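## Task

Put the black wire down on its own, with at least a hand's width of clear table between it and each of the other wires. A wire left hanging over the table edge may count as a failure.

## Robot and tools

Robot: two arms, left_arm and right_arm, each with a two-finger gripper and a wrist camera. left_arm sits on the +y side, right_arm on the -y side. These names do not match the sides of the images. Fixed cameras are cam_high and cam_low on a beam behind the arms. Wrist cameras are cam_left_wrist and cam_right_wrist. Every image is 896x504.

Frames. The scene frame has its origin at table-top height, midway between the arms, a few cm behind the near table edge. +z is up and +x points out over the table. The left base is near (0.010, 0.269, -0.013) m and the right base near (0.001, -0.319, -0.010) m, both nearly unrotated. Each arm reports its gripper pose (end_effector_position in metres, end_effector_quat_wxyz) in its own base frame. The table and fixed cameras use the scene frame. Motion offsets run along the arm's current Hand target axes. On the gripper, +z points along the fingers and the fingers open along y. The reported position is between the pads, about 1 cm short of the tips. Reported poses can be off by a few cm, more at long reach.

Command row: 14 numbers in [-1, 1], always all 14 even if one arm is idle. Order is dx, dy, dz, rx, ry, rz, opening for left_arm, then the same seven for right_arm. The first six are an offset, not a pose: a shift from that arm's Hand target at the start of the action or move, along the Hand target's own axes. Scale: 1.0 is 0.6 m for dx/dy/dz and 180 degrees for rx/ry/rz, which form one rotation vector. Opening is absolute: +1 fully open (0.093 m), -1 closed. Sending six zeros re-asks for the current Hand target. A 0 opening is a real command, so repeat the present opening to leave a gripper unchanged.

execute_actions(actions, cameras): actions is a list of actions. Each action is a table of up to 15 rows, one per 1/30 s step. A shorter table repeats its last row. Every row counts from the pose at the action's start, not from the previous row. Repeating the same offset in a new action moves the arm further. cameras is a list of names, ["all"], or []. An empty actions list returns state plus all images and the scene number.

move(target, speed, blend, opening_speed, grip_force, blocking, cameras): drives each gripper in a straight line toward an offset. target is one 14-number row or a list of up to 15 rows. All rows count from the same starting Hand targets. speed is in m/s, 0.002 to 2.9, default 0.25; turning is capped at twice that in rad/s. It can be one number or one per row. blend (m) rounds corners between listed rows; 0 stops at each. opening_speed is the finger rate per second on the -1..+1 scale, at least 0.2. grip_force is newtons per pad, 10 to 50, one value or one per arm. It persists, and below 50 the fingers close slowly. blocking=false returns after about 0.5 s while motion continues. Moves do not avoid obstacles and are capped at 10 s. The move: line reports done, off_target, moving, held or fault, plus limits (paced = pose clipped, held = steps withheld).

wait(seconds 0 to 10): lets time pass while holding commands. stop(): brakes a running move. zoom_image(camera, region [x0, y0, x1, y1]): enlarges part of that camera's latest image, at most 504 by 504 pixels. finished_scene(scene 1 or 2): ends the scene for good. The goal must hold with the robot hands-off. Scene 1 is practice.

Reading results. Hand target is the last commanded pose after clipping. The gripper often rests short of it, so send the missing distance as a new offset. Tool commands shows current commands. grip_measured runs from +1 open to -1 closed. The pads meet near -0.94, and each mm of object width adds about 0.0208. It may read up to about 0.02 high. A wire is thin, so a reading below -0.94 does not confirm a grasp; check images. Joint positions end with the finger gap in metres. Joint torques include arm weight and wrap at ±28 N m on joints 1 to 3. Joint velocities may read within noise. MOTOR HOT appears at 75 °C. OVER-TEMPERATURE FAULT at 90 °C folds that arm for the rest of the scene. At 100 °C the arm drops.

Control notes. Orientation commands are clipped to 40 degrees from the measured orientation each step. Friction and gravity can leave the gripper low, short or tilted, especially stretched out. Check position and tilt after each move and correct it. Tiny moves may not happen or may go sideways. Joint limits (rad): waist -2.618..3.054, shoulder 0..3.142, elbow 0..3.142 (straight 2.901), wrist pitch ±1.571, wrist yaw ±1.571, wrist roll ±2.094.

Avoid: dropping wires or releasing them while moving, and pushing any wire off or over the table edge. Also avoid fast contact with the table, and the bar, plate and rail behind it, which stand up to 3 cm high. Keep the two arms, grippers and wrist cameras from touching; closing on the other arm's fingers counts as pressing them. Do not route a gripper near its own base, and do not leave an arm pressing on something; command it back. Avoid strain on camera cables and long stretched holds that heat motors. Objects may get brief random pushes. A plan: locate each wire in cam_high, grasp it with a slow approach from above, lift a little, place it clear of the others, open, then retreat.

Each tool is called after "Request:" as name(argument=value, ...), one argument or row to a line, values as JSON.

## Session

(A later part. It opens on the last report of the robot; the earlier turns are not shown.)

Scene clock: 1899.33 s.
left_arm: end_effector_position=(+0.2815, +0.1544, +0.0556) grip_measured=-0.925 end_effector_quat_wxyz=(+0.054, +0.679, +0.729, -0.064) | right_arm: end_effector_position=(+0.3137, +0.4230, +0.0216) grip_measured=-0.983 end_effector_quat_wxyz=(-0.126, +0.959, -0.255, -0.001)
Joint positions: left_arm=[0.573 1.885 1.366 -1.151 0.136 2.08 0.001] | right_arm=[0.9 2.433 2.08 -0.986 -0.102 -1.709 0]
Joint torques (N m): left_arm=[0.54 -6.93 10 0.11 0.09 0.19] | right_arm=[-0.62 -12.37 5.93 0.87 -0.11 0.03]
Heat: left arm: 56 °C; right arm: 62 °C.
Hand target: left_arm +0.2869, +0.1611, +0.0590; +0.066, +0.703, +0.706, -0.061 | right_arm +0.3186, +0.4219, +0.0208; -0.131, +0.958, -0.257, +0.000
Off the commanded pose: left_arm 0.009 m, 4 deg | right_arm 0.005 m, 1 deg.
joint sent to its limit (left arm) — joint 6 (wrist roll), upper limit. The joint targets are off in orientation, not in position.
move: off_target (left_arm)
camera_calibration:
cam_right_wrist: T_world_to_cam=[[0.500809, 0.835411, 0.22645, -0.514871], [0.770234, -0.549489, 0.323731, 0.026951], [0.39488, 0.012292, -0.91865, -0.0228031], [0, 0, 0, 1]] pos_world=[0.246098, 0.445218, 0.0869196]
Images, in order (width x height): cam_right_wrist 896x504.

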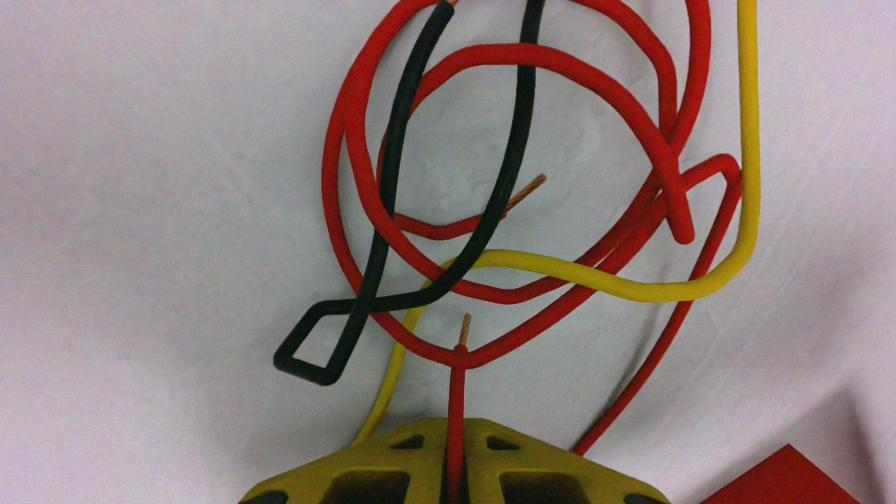

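Request:
move(
  target=[0,0,0,0,0,0,-0.9316,0.0538,0.1868,-0.0728,0,0,0,-1],
  speed=0.06,
  cameras=["cam_right_wrist","cam_high"],
)

Request:
zoom_image(
  camera="cam_high",
  region=[270, 260, 530, 380],
)

Scene clock: 1912.03 s.
left_arm: end_effector_position=(+0.2815, +0.1544, +0.0556) grip_measured=-0.925 end_effector_quat_wxyz=(+0.054, +0.679, +0.729, -0.064) | right_arm: end_effector_position=(+0.2853, +0.3049, +0.0155) grip_measured=-0.983 end_effector_quat_wxyz=(-0.115, +0.960, -0.256, -0.008)
Joint positions: left_arm=[0.573 1.885 1.366 -1.151 0.136 2.08 0.001] | right_arm=[0.766 2.037 1.401 -0.745 -0.132 -1.842 0]
Joint torques (N m): left_arm=[0.5 -6.99 10.26 0.1 0.13 0.19] | right_arm=[-1.18 -13.31 5.24 0.61 -0.16 -0.01]
Heat: left arm: 57 °C; right arm: 65 °C.
Hand target: left_arm +0.2869, +0.1611, +0.0590; +0.066, +0.703, +0.706, -0.061 | right_arm +0.2886, +0.3016, +0.0327; -0.131, +0.957, -0.257, +0.000
Off the commanded pose: left_arm 0.009 m, 4 deg | right_arm 0.018 m, 2 deg.
joint sent to its limit (left arm) — joint 6 (wrist roll), upper limit. The joint targets are off in orientation, not in position.
move: off_target (left_arm, right_arm)
camera_calibration:
cam_right_wrist: T_world_to_cam=[[0.503882, 0.839601, 0.202911, -0.402396], [0.776337, -0.543192, 0.319756, -0.0176743], [0.378687, -0.00359163, -0.925518, -0.00614611], [0, 0, 0, 1]] pos_world=[0.218809, 0.328229, 0.0816138]
Images, in order (width x height): cam_high 896x504, cam_right_wrist 896x504.

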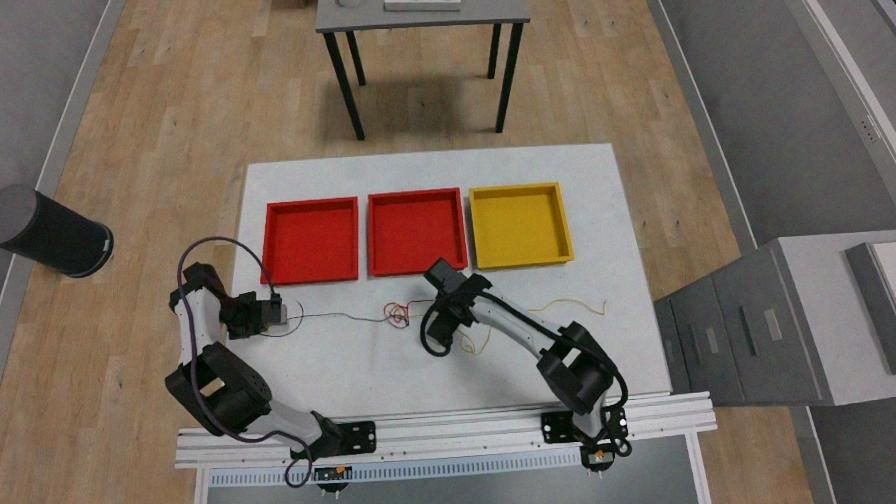

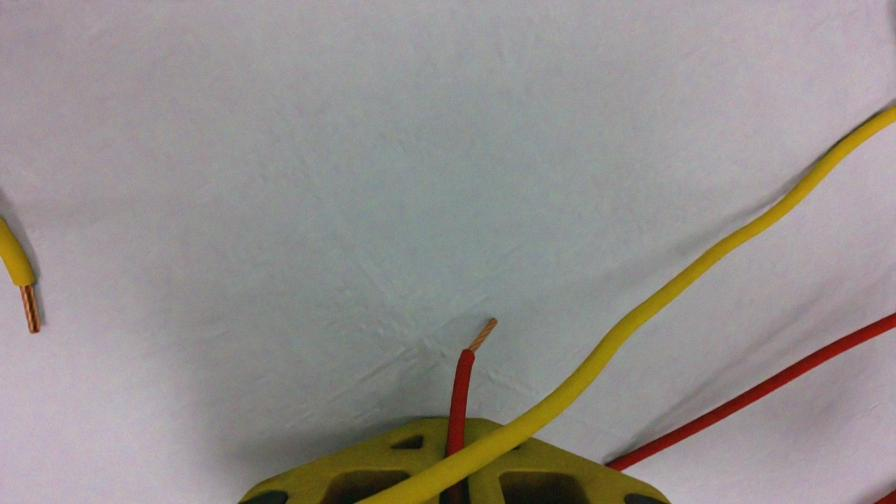

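Scaled by 1.938 from the camera's 896x504 image, which has a finer 1280x720 frame.

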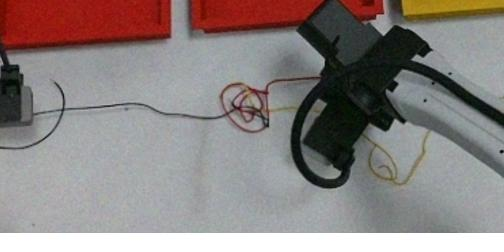

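Request:
move(
  target=[0,0,0,0,0,0,-0.9316,0.0974,0.1629,-0.0663,0,0,0,-1],
  speed=0.06,
  cameras=["cam_right_wrist","cam_high"],
)

Request:
zoom_image(
  camera="cam_high",
  region=[270, 260, 530, 380],
)

Scene clock: 1918.07 s.
left_arm: end_effector_position=(+0.2805, +0.1538, +0.0557) grip_measured=-0.925 end_effector_quat_wxyz=(+0.053, +0.679, +0.729, -0.066) | right_arm: end_effector_position=(+0.2887, +0.1869, +0.0317) grip_measured=-0.983 end_effector_quat_wxyz=(-0.122, +0.956, -0.266, -0.004)
Joint positions: left_arm=[0.573 1.885 1.366 -1.156 0.136 2.08 0.001] | right_arm=[0.485 1.776 1.111 -0.742 -0.184 -2.1 0]
Joint torques (N m): left_arm=[0.64 -6.91 10.07 0.11 0.1 0.14] | right_arm=[-0.95 -10.61 5.14 0.42 -0.13 -0.07]
Heat: left arm: 57 °C; right arm: 65 °C.
Hand target: left_arm +0.2869, +0.1611, +0.0590; +0.066, +0.703, +0.706, -0.061 | right_arm +0.2886, +0.1814, +0.0426; -0.131, +0.958, -0.257, +0.000
Off the commanded pose: left_arm 0.010 m, 4 deg | right_arm 0.012 m, 2 deg.
joint sent to its limit (left arm) — joint 6 (wrist roll), upper limit. The joint targets are off in orientation, not in position.
joint sent to its limit (right arm) — joint 6 (wrist roll), lower limit. The joint targets still meet the commanded pose.
move: off_target (left_arm, right_arm)
camera_calibration:
cam_right_wrist: T_world_to_cam=[[0.519663, 0.82613, 0.217851, -0.310856], [0.762352, -0.563479, 0.318293, -0.0817174], [0.385706, 0.000674241, -0.922621, 0.00411735], [0, 0, 0, 1]] pos_world=[0.22225, 0.210759, 0.0975293]
Images, in order (width x height): cam_high 896x504, cam_right_wrist 896x504.

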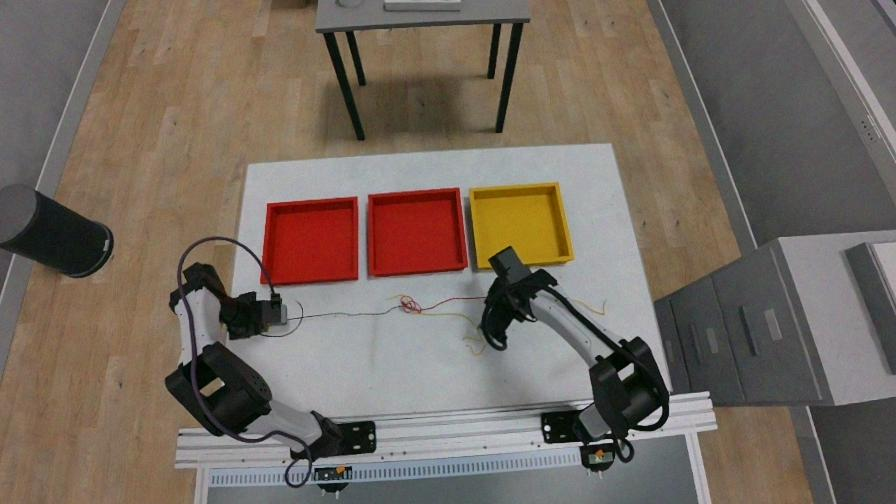

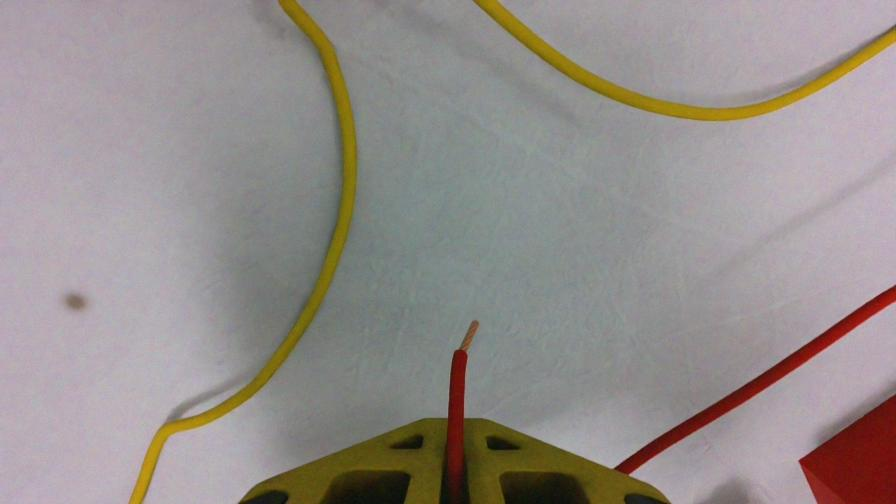

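Scaled by 1.938 from the camera's 896x504 image, which has a finer 1280x720 frame.

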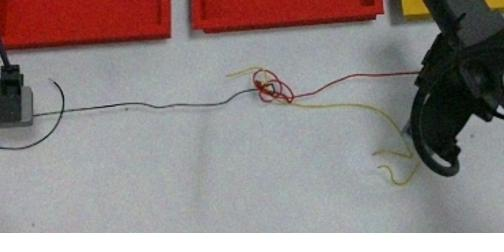

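Request:
move(
  target=[0,0,0,0,0,0,-0.9316,0.0656,0.1114,-0.0335,0,0,0.4167,-1],
  speed=0.06,
  cameras=["cam_right_wrist","cam_high"],
)

Request:
zoom_image(
  camera="cam_high",
  region=[270, 260, 530, 380],
)

Scene clock: 1933.33 s.
left_arm: end_effector_position=(+0.2802, +0.1535, +0.0558) grip_measured=-0.925 end_effector_quat_wxyz=(+0.053, +0.679, +0.729, -0.067) | right_arm: end_effector_position=(+0.2889, +0.1116, +0.0331) grip_measured=-0.983 end_effector_quat_wxyz=(+0.097, -0.647, +0.752, +0.079)
Joint positions: left_arm=[0.573 1.885 1.366 -1.158 0.136 2.08 0.001] | right_arm=[0.245 1.697 1.025 -0.793 -0.229 -1.164 0]
Joint torques (N m): left_arm=[0.36 -6.98 10 0.13 0.13 0.15] | right_arm=[-1.22 -9.74 5.22 0.44 -0.23 0.14]
Heat: left arm: 57 °C; right arm: 64 °C.
Hand target: left_arm +0.2870, +0.1611, +0.0590; +0.066, +0.703, +0.706, -0.061 | right_arm +0.2885, +0.1070, +0.0424; +0.107, -0.639, +0.758, +0.075 (not the last commanded pose)
Off the commanded pose: left_arm 0.011 m, 4 deg | right_arm 0.014 m, 6 deg.
joint sent to its limit (left arm) — joint 6 (wrist roll), upper limit. The joint targets are off in orientation, not in position.
move: off_target (left_arm, right_arm; path cut at 10 s)
camera_calibration:
cam_right_wrist: T_world_to_cam=[[0.987301, -0.158614, -0.00889491, -0.266706], [-0.155245, -0.975181, 0.157865, 0.19152], [-0.0337137, -0.154479, -0.987421, 0.146116], [0, 0, 0, 1]] pos_world=[0.297977, 0.167035, 0.111671]
Images, in order (width x height): cam_high 896x504, cam_right_wrist 896x504.

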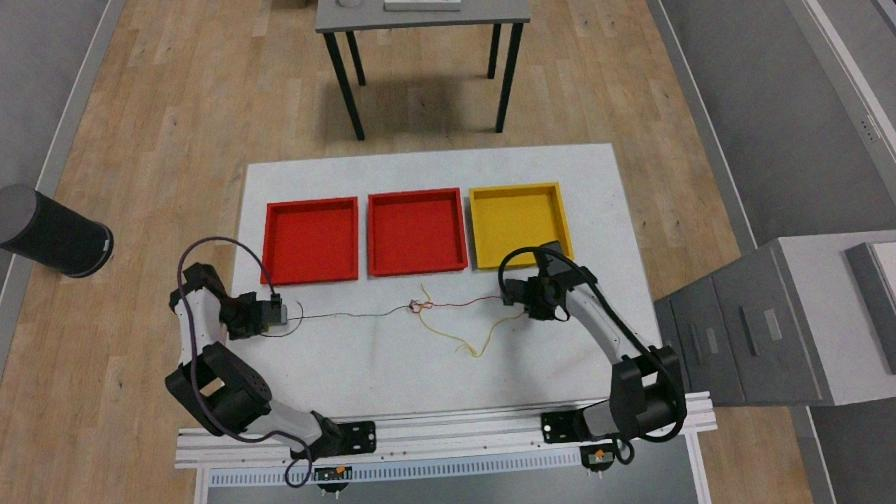

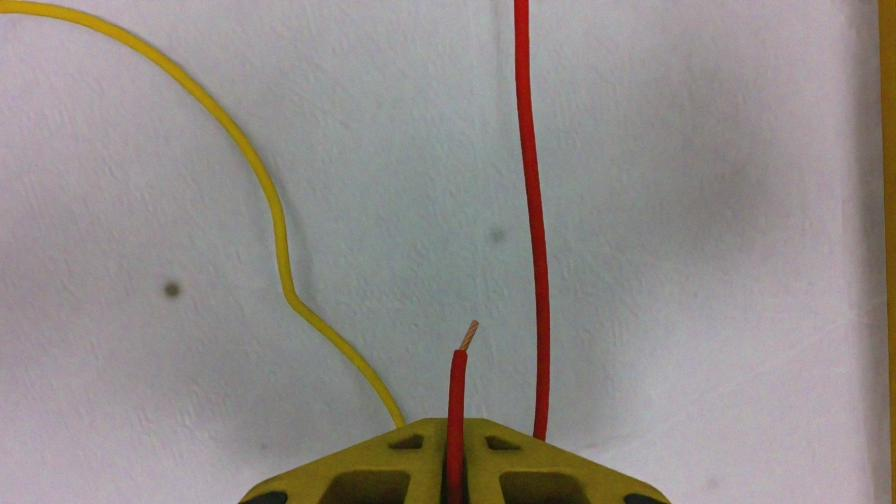

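Scaled by 1.938 from the camera's 896x504 image, which has a finer 1280x720 frame.

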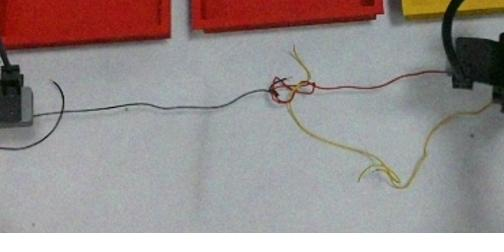

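Request:
move(
  target=[0,0,0,0,0,0,-0.9316,0.16,-0.0205,-0.0423,0,0,0,-1],
  speed=0.06,
  cameras=["cam_high"],
)

Request:
zoom_image(
  camera="cam_high",
  region=[270, 260, 530, 380],
)

Scene clock: 1942.37 s.
left_arm: end_effector_position=(+0.2767, +0.1415, +0.0577) grip_measured=-0.925 end_effector_quat_wxyz=(+0.063, +0.679, +0.726, -0.090) | right_arm: end_effector_position=(+0.2794, +0.0204, +0.0360) grip_measured=-0.983 end_effector_quat_wxyz=(+0.111, -0.639, +0.754, +0.105)
Joint positions: left_arm=[0.563 1.885 1.366 -1.196 0.167 2.08 0.001] | right_arm=[-0.11 1.671 0.998 -0.898 -0.307 -1.516 0]
Joint torques (N m): left_arm=[1.37 -7.02 9.85 0.41 -0.16 0.2] | right_arm=[-1.39 -8.58 6.46 0.33 0.35 0.07]
Heat: left arm: 57 °C; right arm: 63 °C.
Hand target: left_arm +0.2869, +0.1611, +0.0590; +0.066, +0.703, +0.706, -0.061 | right_arm +0.2834, +0.0071, +0.0424; +0.107, -0.639, +0.758, +0.075
Off the commanded pose: left_arm 0.022 m, 5 deg | right_arm 0.015 m, 4 deg.
joint sent to its limit (left arm) — joint 6 (wrist roll), upper limit. The joint targets are off in orientation, not in position.
move: off_target (left_arm, right_arm)
Images, in order (width x height): cam_high 896x504.

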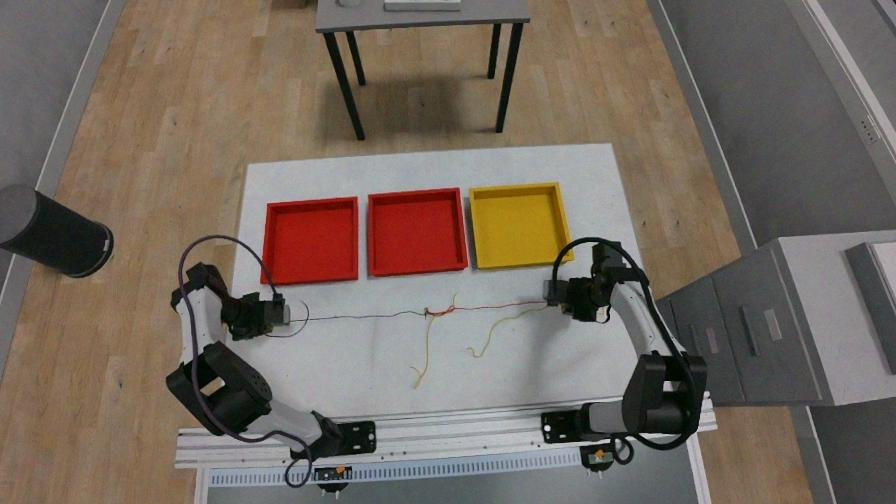

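Scaled by 1.938 from the camera's 896x504 image, which has a finer 1280x720 frame.

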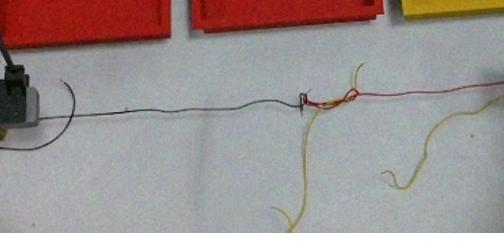

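Request:
move(
  target=[
    [0,0,0,0,0,0,-0.9316,-0.048,0.006,0.02,0,0,0,-1],
    [0,0,0,0,0,0,-0.9316,-0.04,0.006,0.045,0,0,0,-1],
    [0,0,0,0,0,0,-0.9316,-0.04,0.006,0.045,0,0,0,-0.6],
  ],
  speed=0.08,
  opening_speed=0.6,
  cameras=["cam_high","cam_right_wrist"],
)

Request:
zoom_image(
  camera="cam_high",
  region=[400, 280, 480, 330],
)

Scene clock: 1949.60 s.
left_arm: end_effector_position=(+0.2792, +0.1523, +0.0559) grip_measured=-0.925 end_effector_quat_wxyz=(+0.052, +0.680, +0.728, -0.070) | right_arm: end_effector_position=(+0.2827, +0.0389, +0.0239) grip_measured=-0.601 end_effector_quat_wxyz=(+0.104, -0.640, +0.757, +0.083)
Joint positions: left_arm=[0.57 1.885 1.366 -1.163 0.134 2.08 0.001] | right_arm=[-0.017 1.671 0.953 -0.804 -0.263 -1.415 0.016]
Joint torques (N m): left_arm=[0.53 -7.09 10.09 0.17 0.11 0.21] | right_arm=[-0.03 -6.15 5.18 0.6 -0.09 0.09]
Heat: left arm: 57 °C; right arm: 61 °C.
Hand target: left_arm +0.2870, +0.1610, +0.0590; +0.066, +0.703, +0.706, -0.061 | right_arm +0.2856, +0.0374, +0.0225; +0.107, -0.639, +0.758, +0.075
Off the commanded pose: left_arm 0.012 m, 4 deg | right_arm 0.004 m, 1 deg.
joint sent to its limit (left arm) — joint 6 (wrist roll), upper limit. The joint targets are off in orientation, not in position.
move: off_target (left_arm)
camera_calibration:
cam_right_wrist: T_world_to_cam=[[0.984669, -0.174268, -0.00765569, -0.270817], [-0.171415, -0.974815, 0.14266, 0.126134], [-0.032324, -0.139161, -0.989742, 0.124558], [0, 0, 0, 1]] pos_world=[0.292312, 0.0930967, 0.103213]
Images, in order (width x height): cam_high 896x504, cam_right_wrist 896x504.

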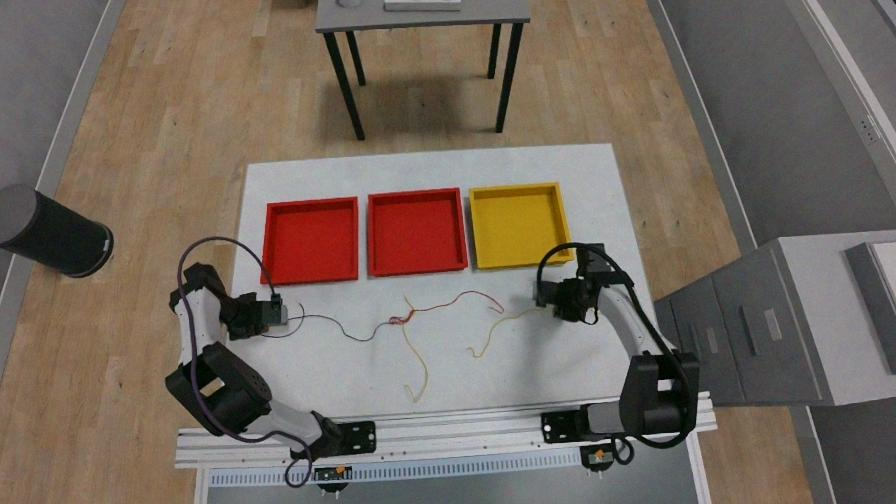

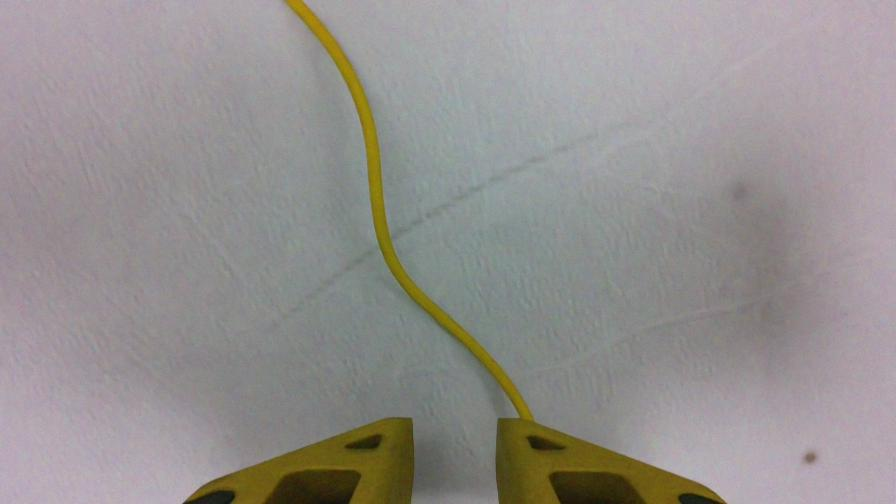

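Scaled by 6.300 from the camera's 896x504 image, which has a finer 1280x720 frame.

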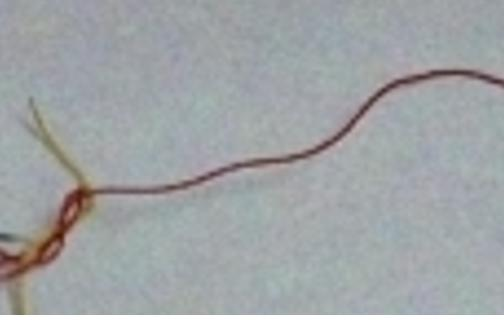

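Request:
move(
  target=[
    [0,0,0,0,0,0,-0.9316,-0.043,-0.004,-0.161,0,0,0,-0.6],
    [0,0,0,0,0,0,-0.9316,-0.5918,0.1343,-0.0305,0,0,0,-0.6],
  ],
  speed=0.22,
  blend=[0.03,0],
  cameras=["cam_right_wrist"],
)

Request:
zoom_image(
  camera="cam_right_wrist",
  region=[330, 100, 630, 350],
)

Scene clock: 1959.67 s.
left_arm: end_effector_position=(+0.2792, +0.1523, +0.0559) grip_measured=-0.925 end_effector_quat_wxyz=(+0.052, +0.680, +0.728, -0.070) | right_arm: end_effector_position=(+0.2560, +0.3830, +0.1282) grip_measured=-0.601 end_effector_quat_wxyz=(+0.103, -0.643, +0.754, +0.080)
Joint positions: left_arm=[0.57 1.885 1.366 -1.163 0.134 2.08 0.001] | right_arm=[0.943 2.092 1.933 -1.171 -0.106 -0.457 0.016]
Joint torques (N m): left_arm=[0.57 -7.13 10.11 0.16 0.17 0.2] | right_arm=[-0.31 -8.5 9.22 0.7 0.11 0.14]
Heat: left arm: 58 °C; right arm: 59 °C.
Hand target: left_arm +0.2870, +0.1610, +0.0590; +0.066, +0.703, +0.706, -0.061 | right_arm +0.2622, +0.3849, +0.1300; +0.107, -0.639, +0.758, +0.075
Off the commanded pose: left_arm 0.012 m, 4 deg | right_arm 0.007 m, 1 deg.
joint sent to its limit (left arm) — joint 6 (wrist roll), upper limit. The joint targets are off in orientation, not in position.
move: off_target (left_arm)
camera_calibration:
cam_right_wrist: T_world_to_cam=[[0.98594, -0.167059, -0.00377724, -0.187359], [-0.16467, -0.975186, 0.147972, 0.439813], [-0.0284035, -0.145269, -0.988984, 0.276133], [0, 0, 0, 1]] pos_world=[0.264992, 0.437714, 0.207303]
Images, in order (width x height): cam_right_wrist 896x504.

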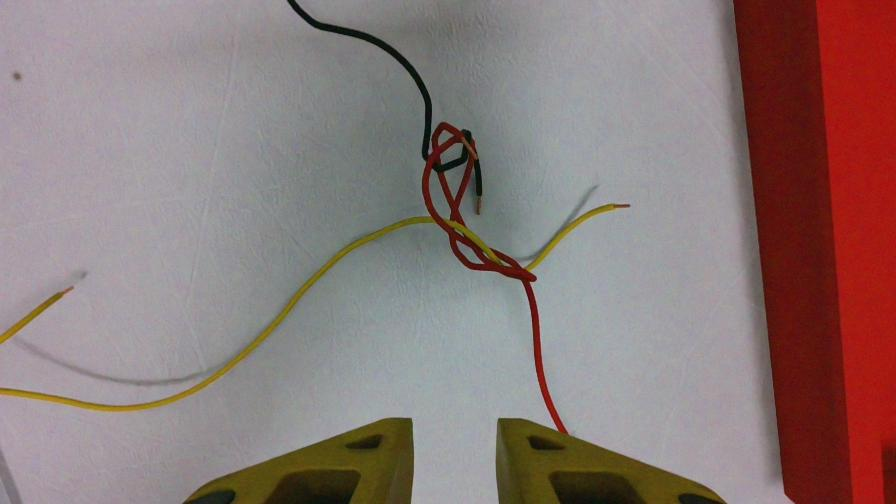

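Scaled by 1.680 from the camera's 896x504 image, which has a finer 1280x720 frame.

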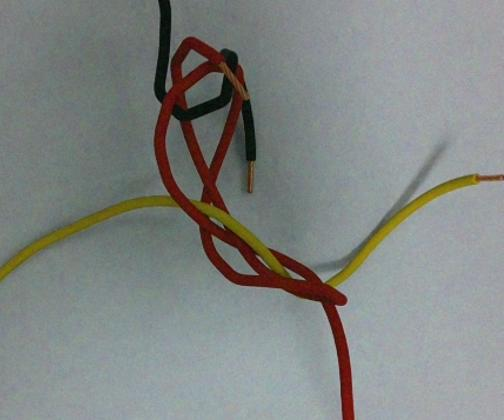

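Request:
move(
  target=[0,0,0,0,0,0,-0.9316,-0.0103,-0.0015,0.1547,0,0,0,-0.6],
  speed=0.12,
  cameras=["cam_right_wrist"],
)

Request:
zoom_image(
  camera="cam_right_wrist",
  region=[350, 200, 630, 480],
)

Scene clock: 2035.93 s.
left_arm: end_effector_position=(+0.2792, +0.1523, +0.0559) grip_measured=-0.925 end_effector_quat_wxyz=(+0.052, +0.680, +0.728, -0.070) | right_arm: end_effector_position=(+0.2683, +0.4112, +0.0476) grip_measured=-0.601 end_effector_quat_wxyz=(+0.103, -0.640, +0.757, +0.079)
Joint positions: left_arm=[0.57 1.885 1.366 -1.163 0.134 2.08 0.001] | right_arm=[0.958 2.239 1.845 -0.935 -0.1 -0.434 0.016]
Joint torques (N m): left_arm=[0.62 -6.93 10.02 0.16 0.16 0.2] | right_arm=[0.76 -10.07 6.53 0.96 0.1 0.12]
Heat: left arm: 59 °C; right arm: 55 °C.
Hand target: left_arm +0.2870, +0.1610, +0.0590; +0.066, +0.703, +0.706, -0.061 | right_arm +0.2703, +0.4139, +0.0421; +0.107, -0.639, +0.758, +0.075
Off the commanded pose: left_arm 0.012 m, 4 deg | right_arm 0.007 m, 1 deg.
joint sent to its limit (left arm) — joint 6 (wrist roll), upper limit. The joint targets are off in orientation, not in position.
move: off_target (left_arm)
camera_calibration:
cam_right_wrist: T_world_to_cam=[[0.984575, -0.174928, -0.00351435, -0.191482], [-0.172474, -0.973746, 0.148566, 0.482745], [-0.0294105, -0.145668, -0.988896, 0.20133], [0, 0, 0, 1]] pos_world=[0.277711, 0.465902, 0.126702]
Images, in order (width x height): cam_right_wrist 896x504.

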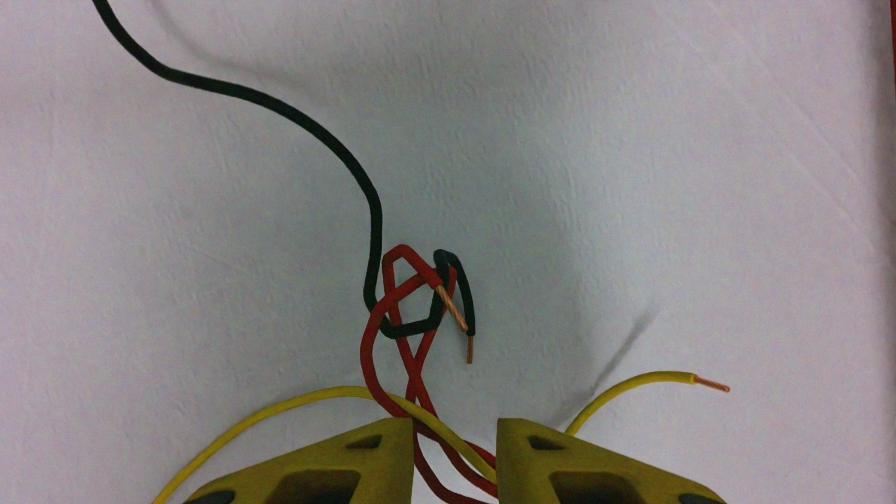

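Scaled by 1.800 from the camera's 896x504 image, which has a finer 1280x720 frame.

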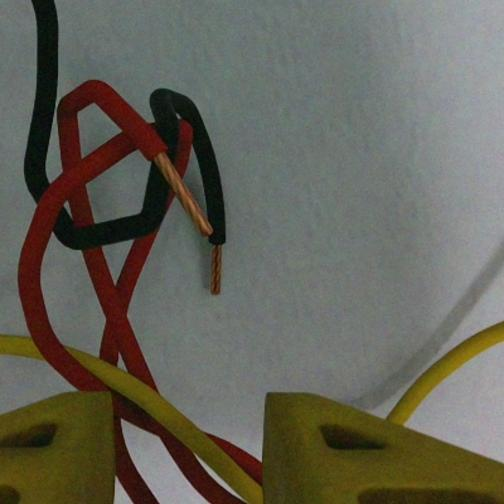

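Request:
move(
  target=[0,0,0,0,0,0,-0.9316,0.0069,0.0022,-0.002,0,0,-0.25,-0.6],
  speed=0.2,
  cameras=["cam_right_wrist"],
)

Scene clock: 2091.13 s.
left_arm: end_effector_position=(+0.2792, +0.1523, +0.0559) grip_measured=-0.925 end_effector_quat_wxyz=(+0.052, +0.680, +0.728, -0.070) | right_arm: end_effector_position=(+0.2662, +0.4079, +0.0406) grip_measured=-0.601 end_effector_quat_wxyz=(-0.120, +0.879, -0.461, -0.035)
Joint positions: left_arm=[0.57 1.885 1.366 -1.163 0.134 2.08 0.001] | right_arm=[0.958 2.239 1.82 -0.922 -0.099 -1.206 0.016]
Joint torques (N m): left_arm=[0.62 -6.93 9.89 0.18 0.14 0.18] | right_arm=[0.43 -11.81 5.76 0.89 0.04 0]
Heat: left arm: 60 °C; right arm: 58 °C.
Hand target: left_arm +0.2870, +0.1610, +0.0590; +0.066, +0.703, +0.706, -0.061 | right_arm +0.2682, +0.4099, +0.0422; -0.128, +0.880, -0.456, -0.028
Off the commanded pose: left_arm 0.012 m, 4 deg | right_arm 0.003 m, 1 deg.
joint sent to its limit (left arm) — joint 6 (wrist roll), upper limit. The joint targets are off in orientation, not in position.
move: off_target (left_arm)
camera_calibration:
cam_right_wrist: T_world_to_cam=[[0.825494, 0.540268, 0.163309, -0.446316], [0.501006, -0.834658, 0.228778, 0.240873], [0.259908, -0.107036, -0.959683, 0.0998885], [0, 0, 0, 1]] pos_world=[0.22179, 0.452869, 0.113642]
Images, in order (width x height): cam_right_wrist 896x504.

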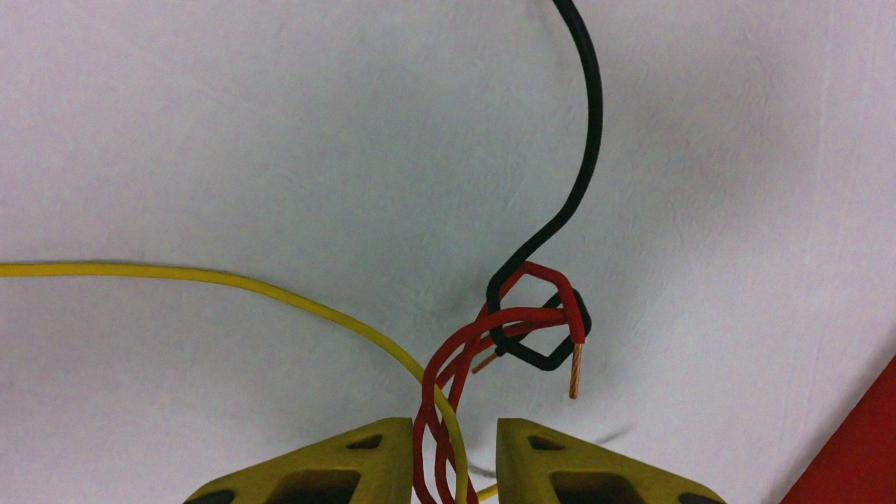

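Request:
move(
  target=[
    [0,0,0,0,0,0,-0.9316,0.0055,0.0067,0.0322,0,0,0,-0.6],
    [0,0,0,0,0,0,-0.9316,0.0055,0.0067,0.0322,0,0,0,-1],
  ],
  speed=0.1,
  opening_speed=0.5,
  cameras=["cam_right_wrist"],
)

Scene clock: 2100.97 s.
left_arm: end_effector_position=(+0.2792, +0.1523, +0.0559) grip_measured=-0.925 end_effector_quat_wxyz=(+0.052, +0.680, +0.728, -0.070) | right_arm: end_effector_position=(+0.2669, +0.4087, +0.0284) grip_measured=-0.978 end_effector_quat_wxyz=(-0.127, +0.878, -0.460, -0.033)
Joint positions: left_arm=[0.57 1.885 1.366 -1.163 0.134 2.08 0.001] | right_arm=[0.958 2.239 1.767 -0.853 -0.098 -1.207 0]
Joint torques (N m): left_arm=[0.54 -6.94 10.1 0.18 0.12 0.18] | right_arm=[0.46 -10.02 5.87 0.91 0.07 0.06]
Heat: left arm: 60 °C; right arm: 59 °C.
Hand target: left_arm +0.2870, +0.1610, +0.0590; +0.066, +0.703, +0.706, -0.061 | right_arm +0.2682, +0.4098, +0.0221; -0.128, +0.880, -0.456, -0.028
Off the commanded pose: left_arm 0.012 m, 4 deg | right_arm 0.007 m, 1 deg.
joint sent to its limit (left arm) — joint 6 (wrist roll), upper limit. The joint targets are off in orientation, not in position.
move: off_target (left_arm)
camera_calibration:
cam_right_wrist: T_world_to_cam=[[0.823214, 0.538992, 0.178342, -0.44458], [0.499721, -0.837004, 0.222943, 0.245453], [0.269437, -0.0944084, -0.958379, 0.0803493], [0, 0, 0, 1]] pos_world=[0.221678, 0.452656, 0.101571]
Images, in order (width x height): cam_right_wrist 896x504.

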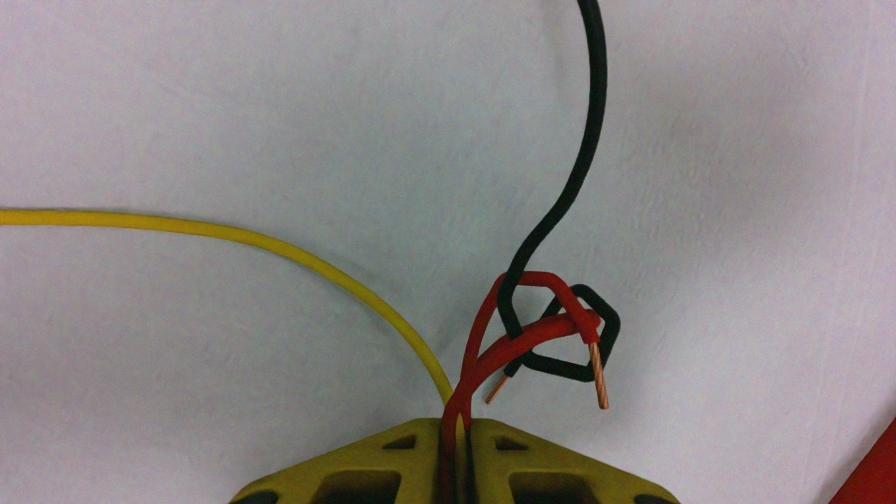

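Request:
zoom_image(
  camera="cam_right_wrist",
  region=[430, 230, 650, 430],
)

Scaled by 2.291 from the camera's 896x504 image, which has a finer 1280x720 frame.

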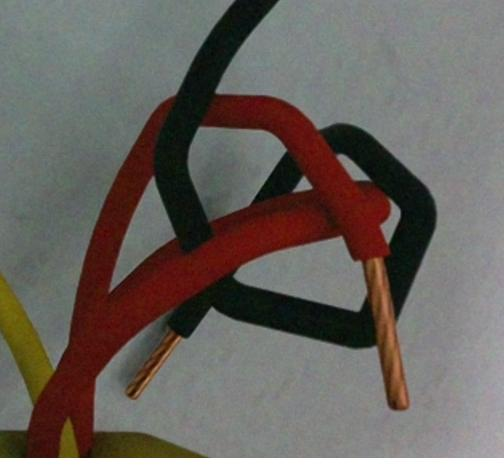

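Request:
move(
  target=[0,0,0,0,0,0,-0.9316,0.095,0.0852,-0.0427,0,0,0,-1],
  speed=0.06,
  cameras=["cam_right_wrist","cam_high"],
)

Scene clock: 2117.73 s.
left_arm: end_effector_position=(+0.2792, +0.1523, +0.0559) grip_measured=-0.925 end_effector_quat_wxyz=(+0.052, +0.680, +0.728, -0.070) | right_arm: end_effector_position=(+0.2572, +0.3427, +0.0171) grip_measured=-0.979 end_effector_quat_wxyz=(-0.132, +0.882, -0.451, -0.032)
Joint positions: left_arm=[0.57 1.885 1.366 -1.163 0.134 2.08 0.001] | right_arm=[0.88 2.032 1.389 -0.683 -0.119 -1.301 0]
Joint torques (N m): left_arm=[0.65 -7.02 10.06 0.23 0.09 0.21] | right_arm=[-1.54 -12.93 4.72 0.49 -0.05 -0.03]
Heat: left arm: 60 °C; right arm: 59 °C.
Hand target: left_arm +0.2870, +0.1610, +0.0590; +0.066, +0.703, +0.706, -0.061 | right_arm +0.2582, +0.3300, +0.0272; -0.128, +0.880, -0.456, -0.028
Off the commanded pose: left_arm 0.012 m, 4 deg | right_arm 0.016 m, 1 deg.
joint sent to its limit (left arm) — joint 6 (wrist roll), upper limit. The joint targets are off in orientation, not in position.
move: off_target (left_arm, right_arm)
camera_calibration:
cam_right_wrist: T_world_to_cam=[[0.812366, 0.552068, 0.187835, -0.40081], [0.512506, -0.829575, 0.221682, 0.191834], [0.278207, -0.0838208, -0.956857, 0.0599061], [0, 0, 0, 1]] pos_world=[0.210623, 0.385437, 0.0900816]
Images, in order (width x height): cam_high 896x504, cam_right_wrist 896x504.

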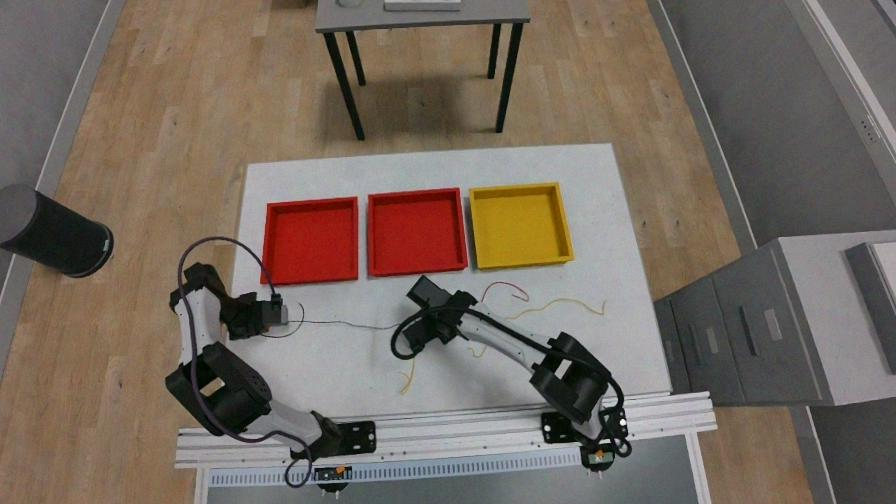

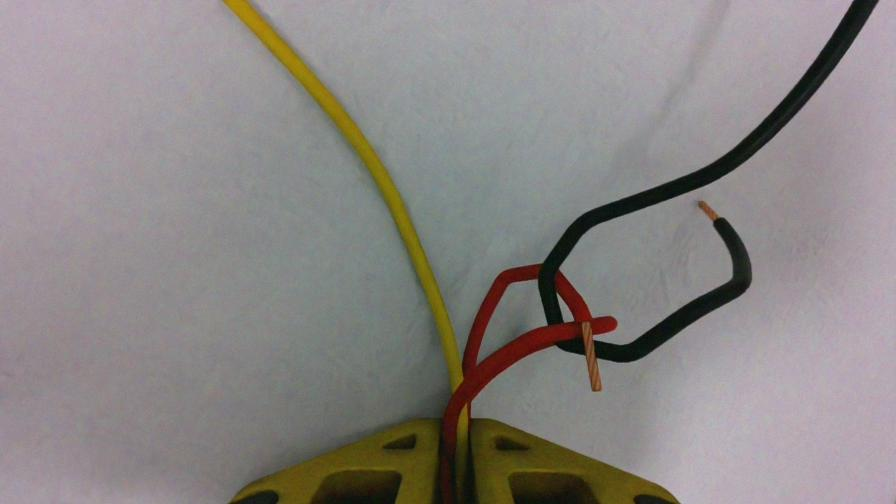

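Request:
move(
  target=[0,0,0,0,0,0,-0.9316,0.095,0.0852,-0.0427,0,0,0,-1],
  speed=0.06,
  cameras=["cam_right_wrist","cam_high"],
)

Scene clock: 2122.57 s.
left_arm: end_effector_position=(+0.2789, +0.1525, +0.0559) grip_measured=-0.925 end_effector_quat_wxyz=(+0.052, +0.680, +0.728, -0.070) | right_arm: end_effector_position=(+0.2454, +0.2545, +0.0206) grip_measured=-0.979 end_effector_quat_wxyz=(-0.117, +0.881, -0.456, -0.038)
Joint positions: left_arm=[0.572 1.885 1.366 -1.164 0.134 2.08 0.001] | right_arm=[0.731 1.804 1.096 -0.668 -0.154 -1.441 0]
Joint torques (N m): left_arm=[0.5 -6.83 10.11 0.18 0.16 0.15] | right_arm=[-0.72 -10.73 5.26 0.52 0.02 -0.07]
Heat: left arm: 60 °C; right arm: 60 °C.
Hand target: left_arm +0.2869, +0.1610, +0.0590; +0.066, +0.703, +0.706, -0.061 | right_arm +0.2483, +0.2500, +0.0323; -0.128, +0.880, -0.456, -0.028
Off the commanded pose: left_arm 0.012 m, 4 deg | right_arm 0.013 m, 2 deg.
joint sent to its limit (left arm) — joint 6 (wrist roll), upper limit. The joint targets are off in orientation, not in position.
move: off_target (left_arm, right_arm)
camera_calibration:
cam_right_wrist: T_world_to_cam=[[0.819761, 0.550694, 0.157252, -0.344107], [0.512858, -0.828085, 0.22639, 0.123389], [0.25489, -0.104938, -0.961259, 0.0703934], [0, 0, 0, 1]] pos_world=[0.200862, 0.299061, 0.0938436]
Images, in order (width x height): cam_high 896x504, cam_right_wrist 896x504.

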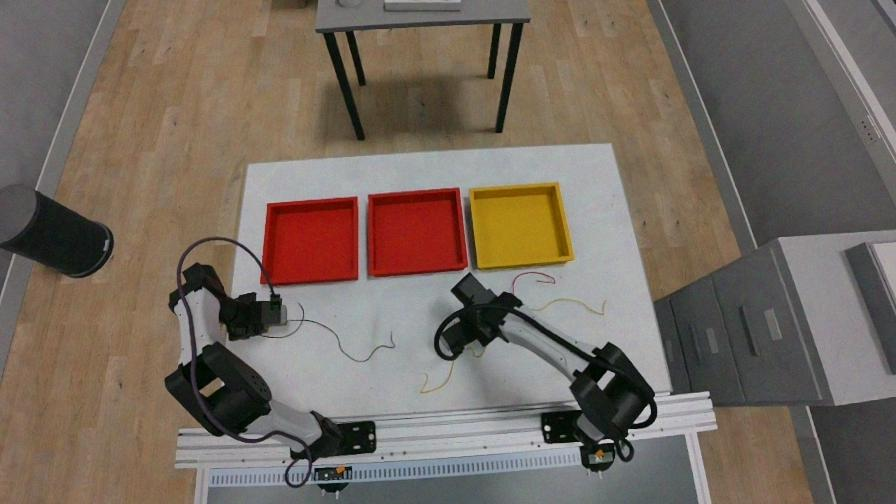

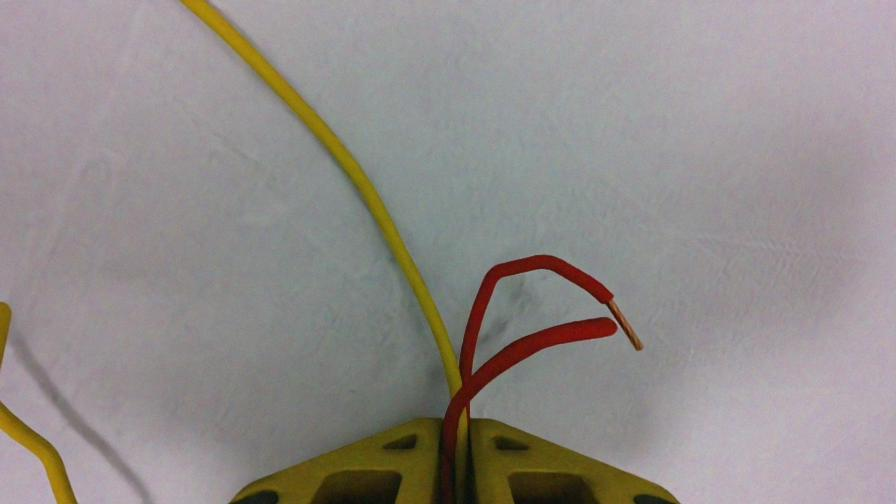

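Request:
move(
  target=[0,0,0,0,0,0,-0.9316,0.1256,0.1027,-0.038,0,0,0,-1],
  speed=0.12,
  cameras=["cam_right_wrist","cam_high"],
)

Scene clock: 2128.43 s.
left_arm: end_effector_position=(+0.2790, +0.1526, +0.0559) grip_measured=-0.925 end_effector_quat_wxyz=(+0.052, +0.680, +0.728, -0.070) | right_arm: end_effector_position=(+0.2424, +0.1505, +0.0222) grip_measured=-0.979 end_effector_quat_wxyz=(-0.116, +0.881, -0.458, -0.027)
Joint positions: left_arm=[0.572 1.885 1.366 -1.164 0.134 2.08 0.001] | right_arm=[0.448 1.586 0.856 -0.686 -0.182 -1.72 0]
Joint torques (N m): left_arm=[0.59 -6.98 10.11 0.19 0.1 0.16] | right_arm=[-0.31 -8.17 5.16 0.48 -0.27 -0.11]
Heat: left arm: 60 °C; right arm: 61 °C.
Hand target: left_arm +0.2870, +0.1610, +0.0590; +0.066, +0.703, +0.706, -0.061 | right_arm +0.2409, +0.1503, +0.0295; -0.128, +0.880, -0.456, -0.028
Off the commanded pose: left_arm 0.012 m, 4 deg | right_arm 0.007 m, 1 deg.
joint sent to its limit (left arm) — joint 6 (wrist roll), upper limit. The joint targets are off in orientation, not in position.
move: off_target (left_arm)
camera_calibration:
cam_right_wrist: T_world_to_cam=[[0.820803, 0.546957, 0.164684, -0.284384], [0.50305, -0.828743, 0.245206, 0.040474], [0.270598, -0.118422, -0.955381, 0.059859], [0, 0, 0, 1]] pos_world=[0.196865, 0.196177, 0.0940973]
Images, in order (width x height): cam_high 896x504, cam_right_wrist 896x504.

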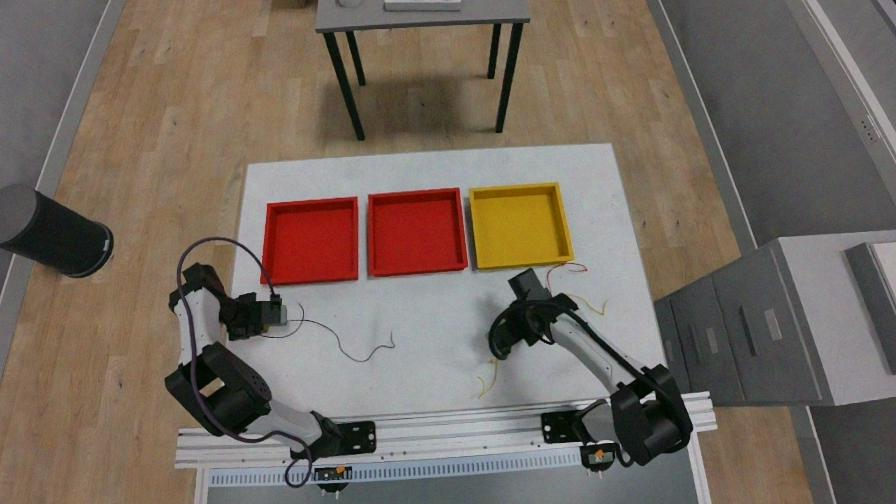

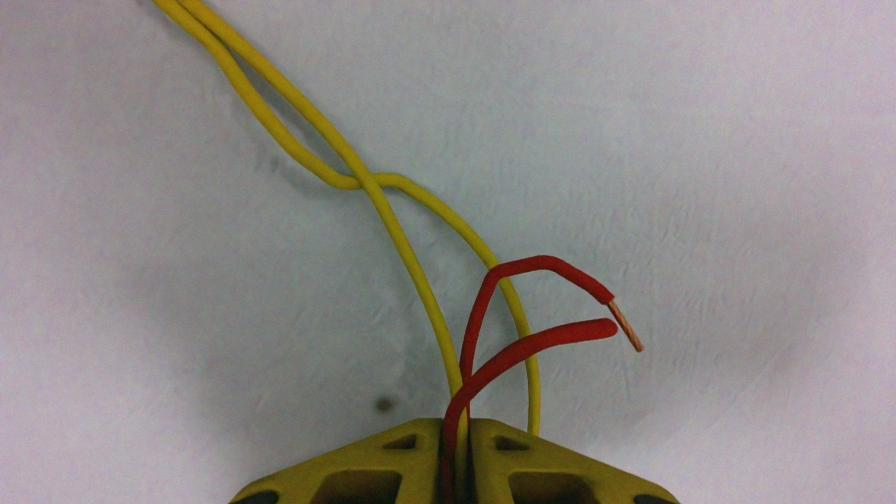

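Request:
move(
  target=[
    [0,0,0,0,0,0,-0.9316,0.002,0.002,0.012,0,0,0,-1],
    [0,0,0,0,0,0,-0.9316,0.002,0.002,0.012,0,0,0,-0.5],
  ],
  speed=0.06,
  opening_speed=0.3,
  cameras=["cam_right_wrist"],
)

Scene clock: 2134.33 s.
left_arm: end_effector_position=(+0.2790, +0.1526, +0.0559) grip_measured=-0.925 end_effector_quat_wxyz=(+0.052, +0.680, +0.728, -0.070) | right_arm: end_effector_position=(+0.2385, +0.1488, +0.0184) grip_measured=-0.501 end_effector_quat_wxyz=(-0.112, +0.881, -0.458, -0.031)
Joint positions: left_arm=[0.572 1.885 1.366 -1.164 0.134 2.08 0.001] | right_arm=[0.448 1.586 0.841 -0.68 -0.183 -1.721 0.021]
Joint torques (N m): left_arm=[0.36 -7.02 10 0.2 0.11 0.19] | right_arm=[-0.46 -6.6 5.23 0.76 -0.27 -0.05]
Heat: left arm: 60 °C; right arm: 60 °C.
Hand target: left_arm +0.2870, +0.1610, +0.0590; +0.066, +0.703, +0.706, -0.061 | right_arm +0.2409, +0.1505, +0.0221; -0.128, +0.880, -0.456, -0.028
Off the commanded pose: left_arm 0.012 m, 4 deg | right_arm 0.005 m, 2 deg.
joint sent to its limit (left arm) — joint 6 (wrist roll), upper limit. The joint targets are off in orientation, not in position.
move: off_target (left_arm)
camera_calibration:
cam_right_wrist: T_world_to_cam=[[0.821789, 0.548225, 0.155282, -0.27987], [0.506054, -0.827482, 0.243276, 0.0410965], [0.261863, -0.121341, -0.957447, 0.0596731], [0, 0, 0, 1]] pos_world=[0.193571, 0.194679, 0.0905948]
Images, in order (width x height): cam_right_wrist 896x504.

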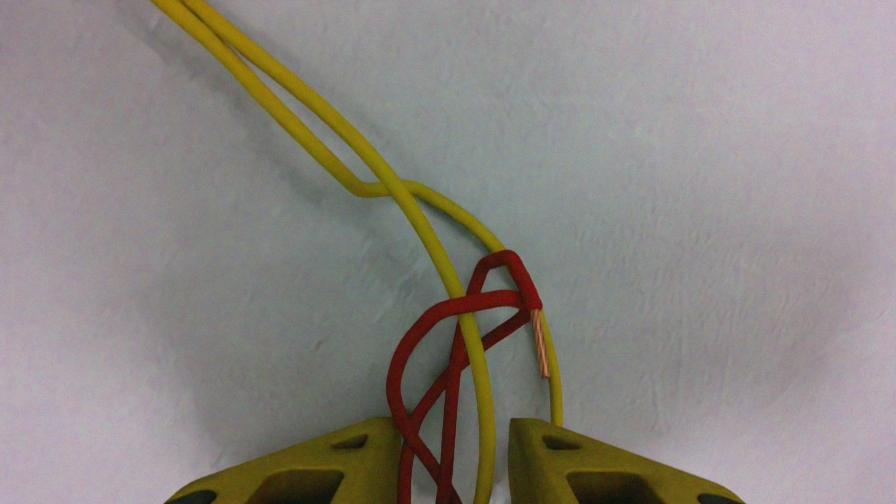

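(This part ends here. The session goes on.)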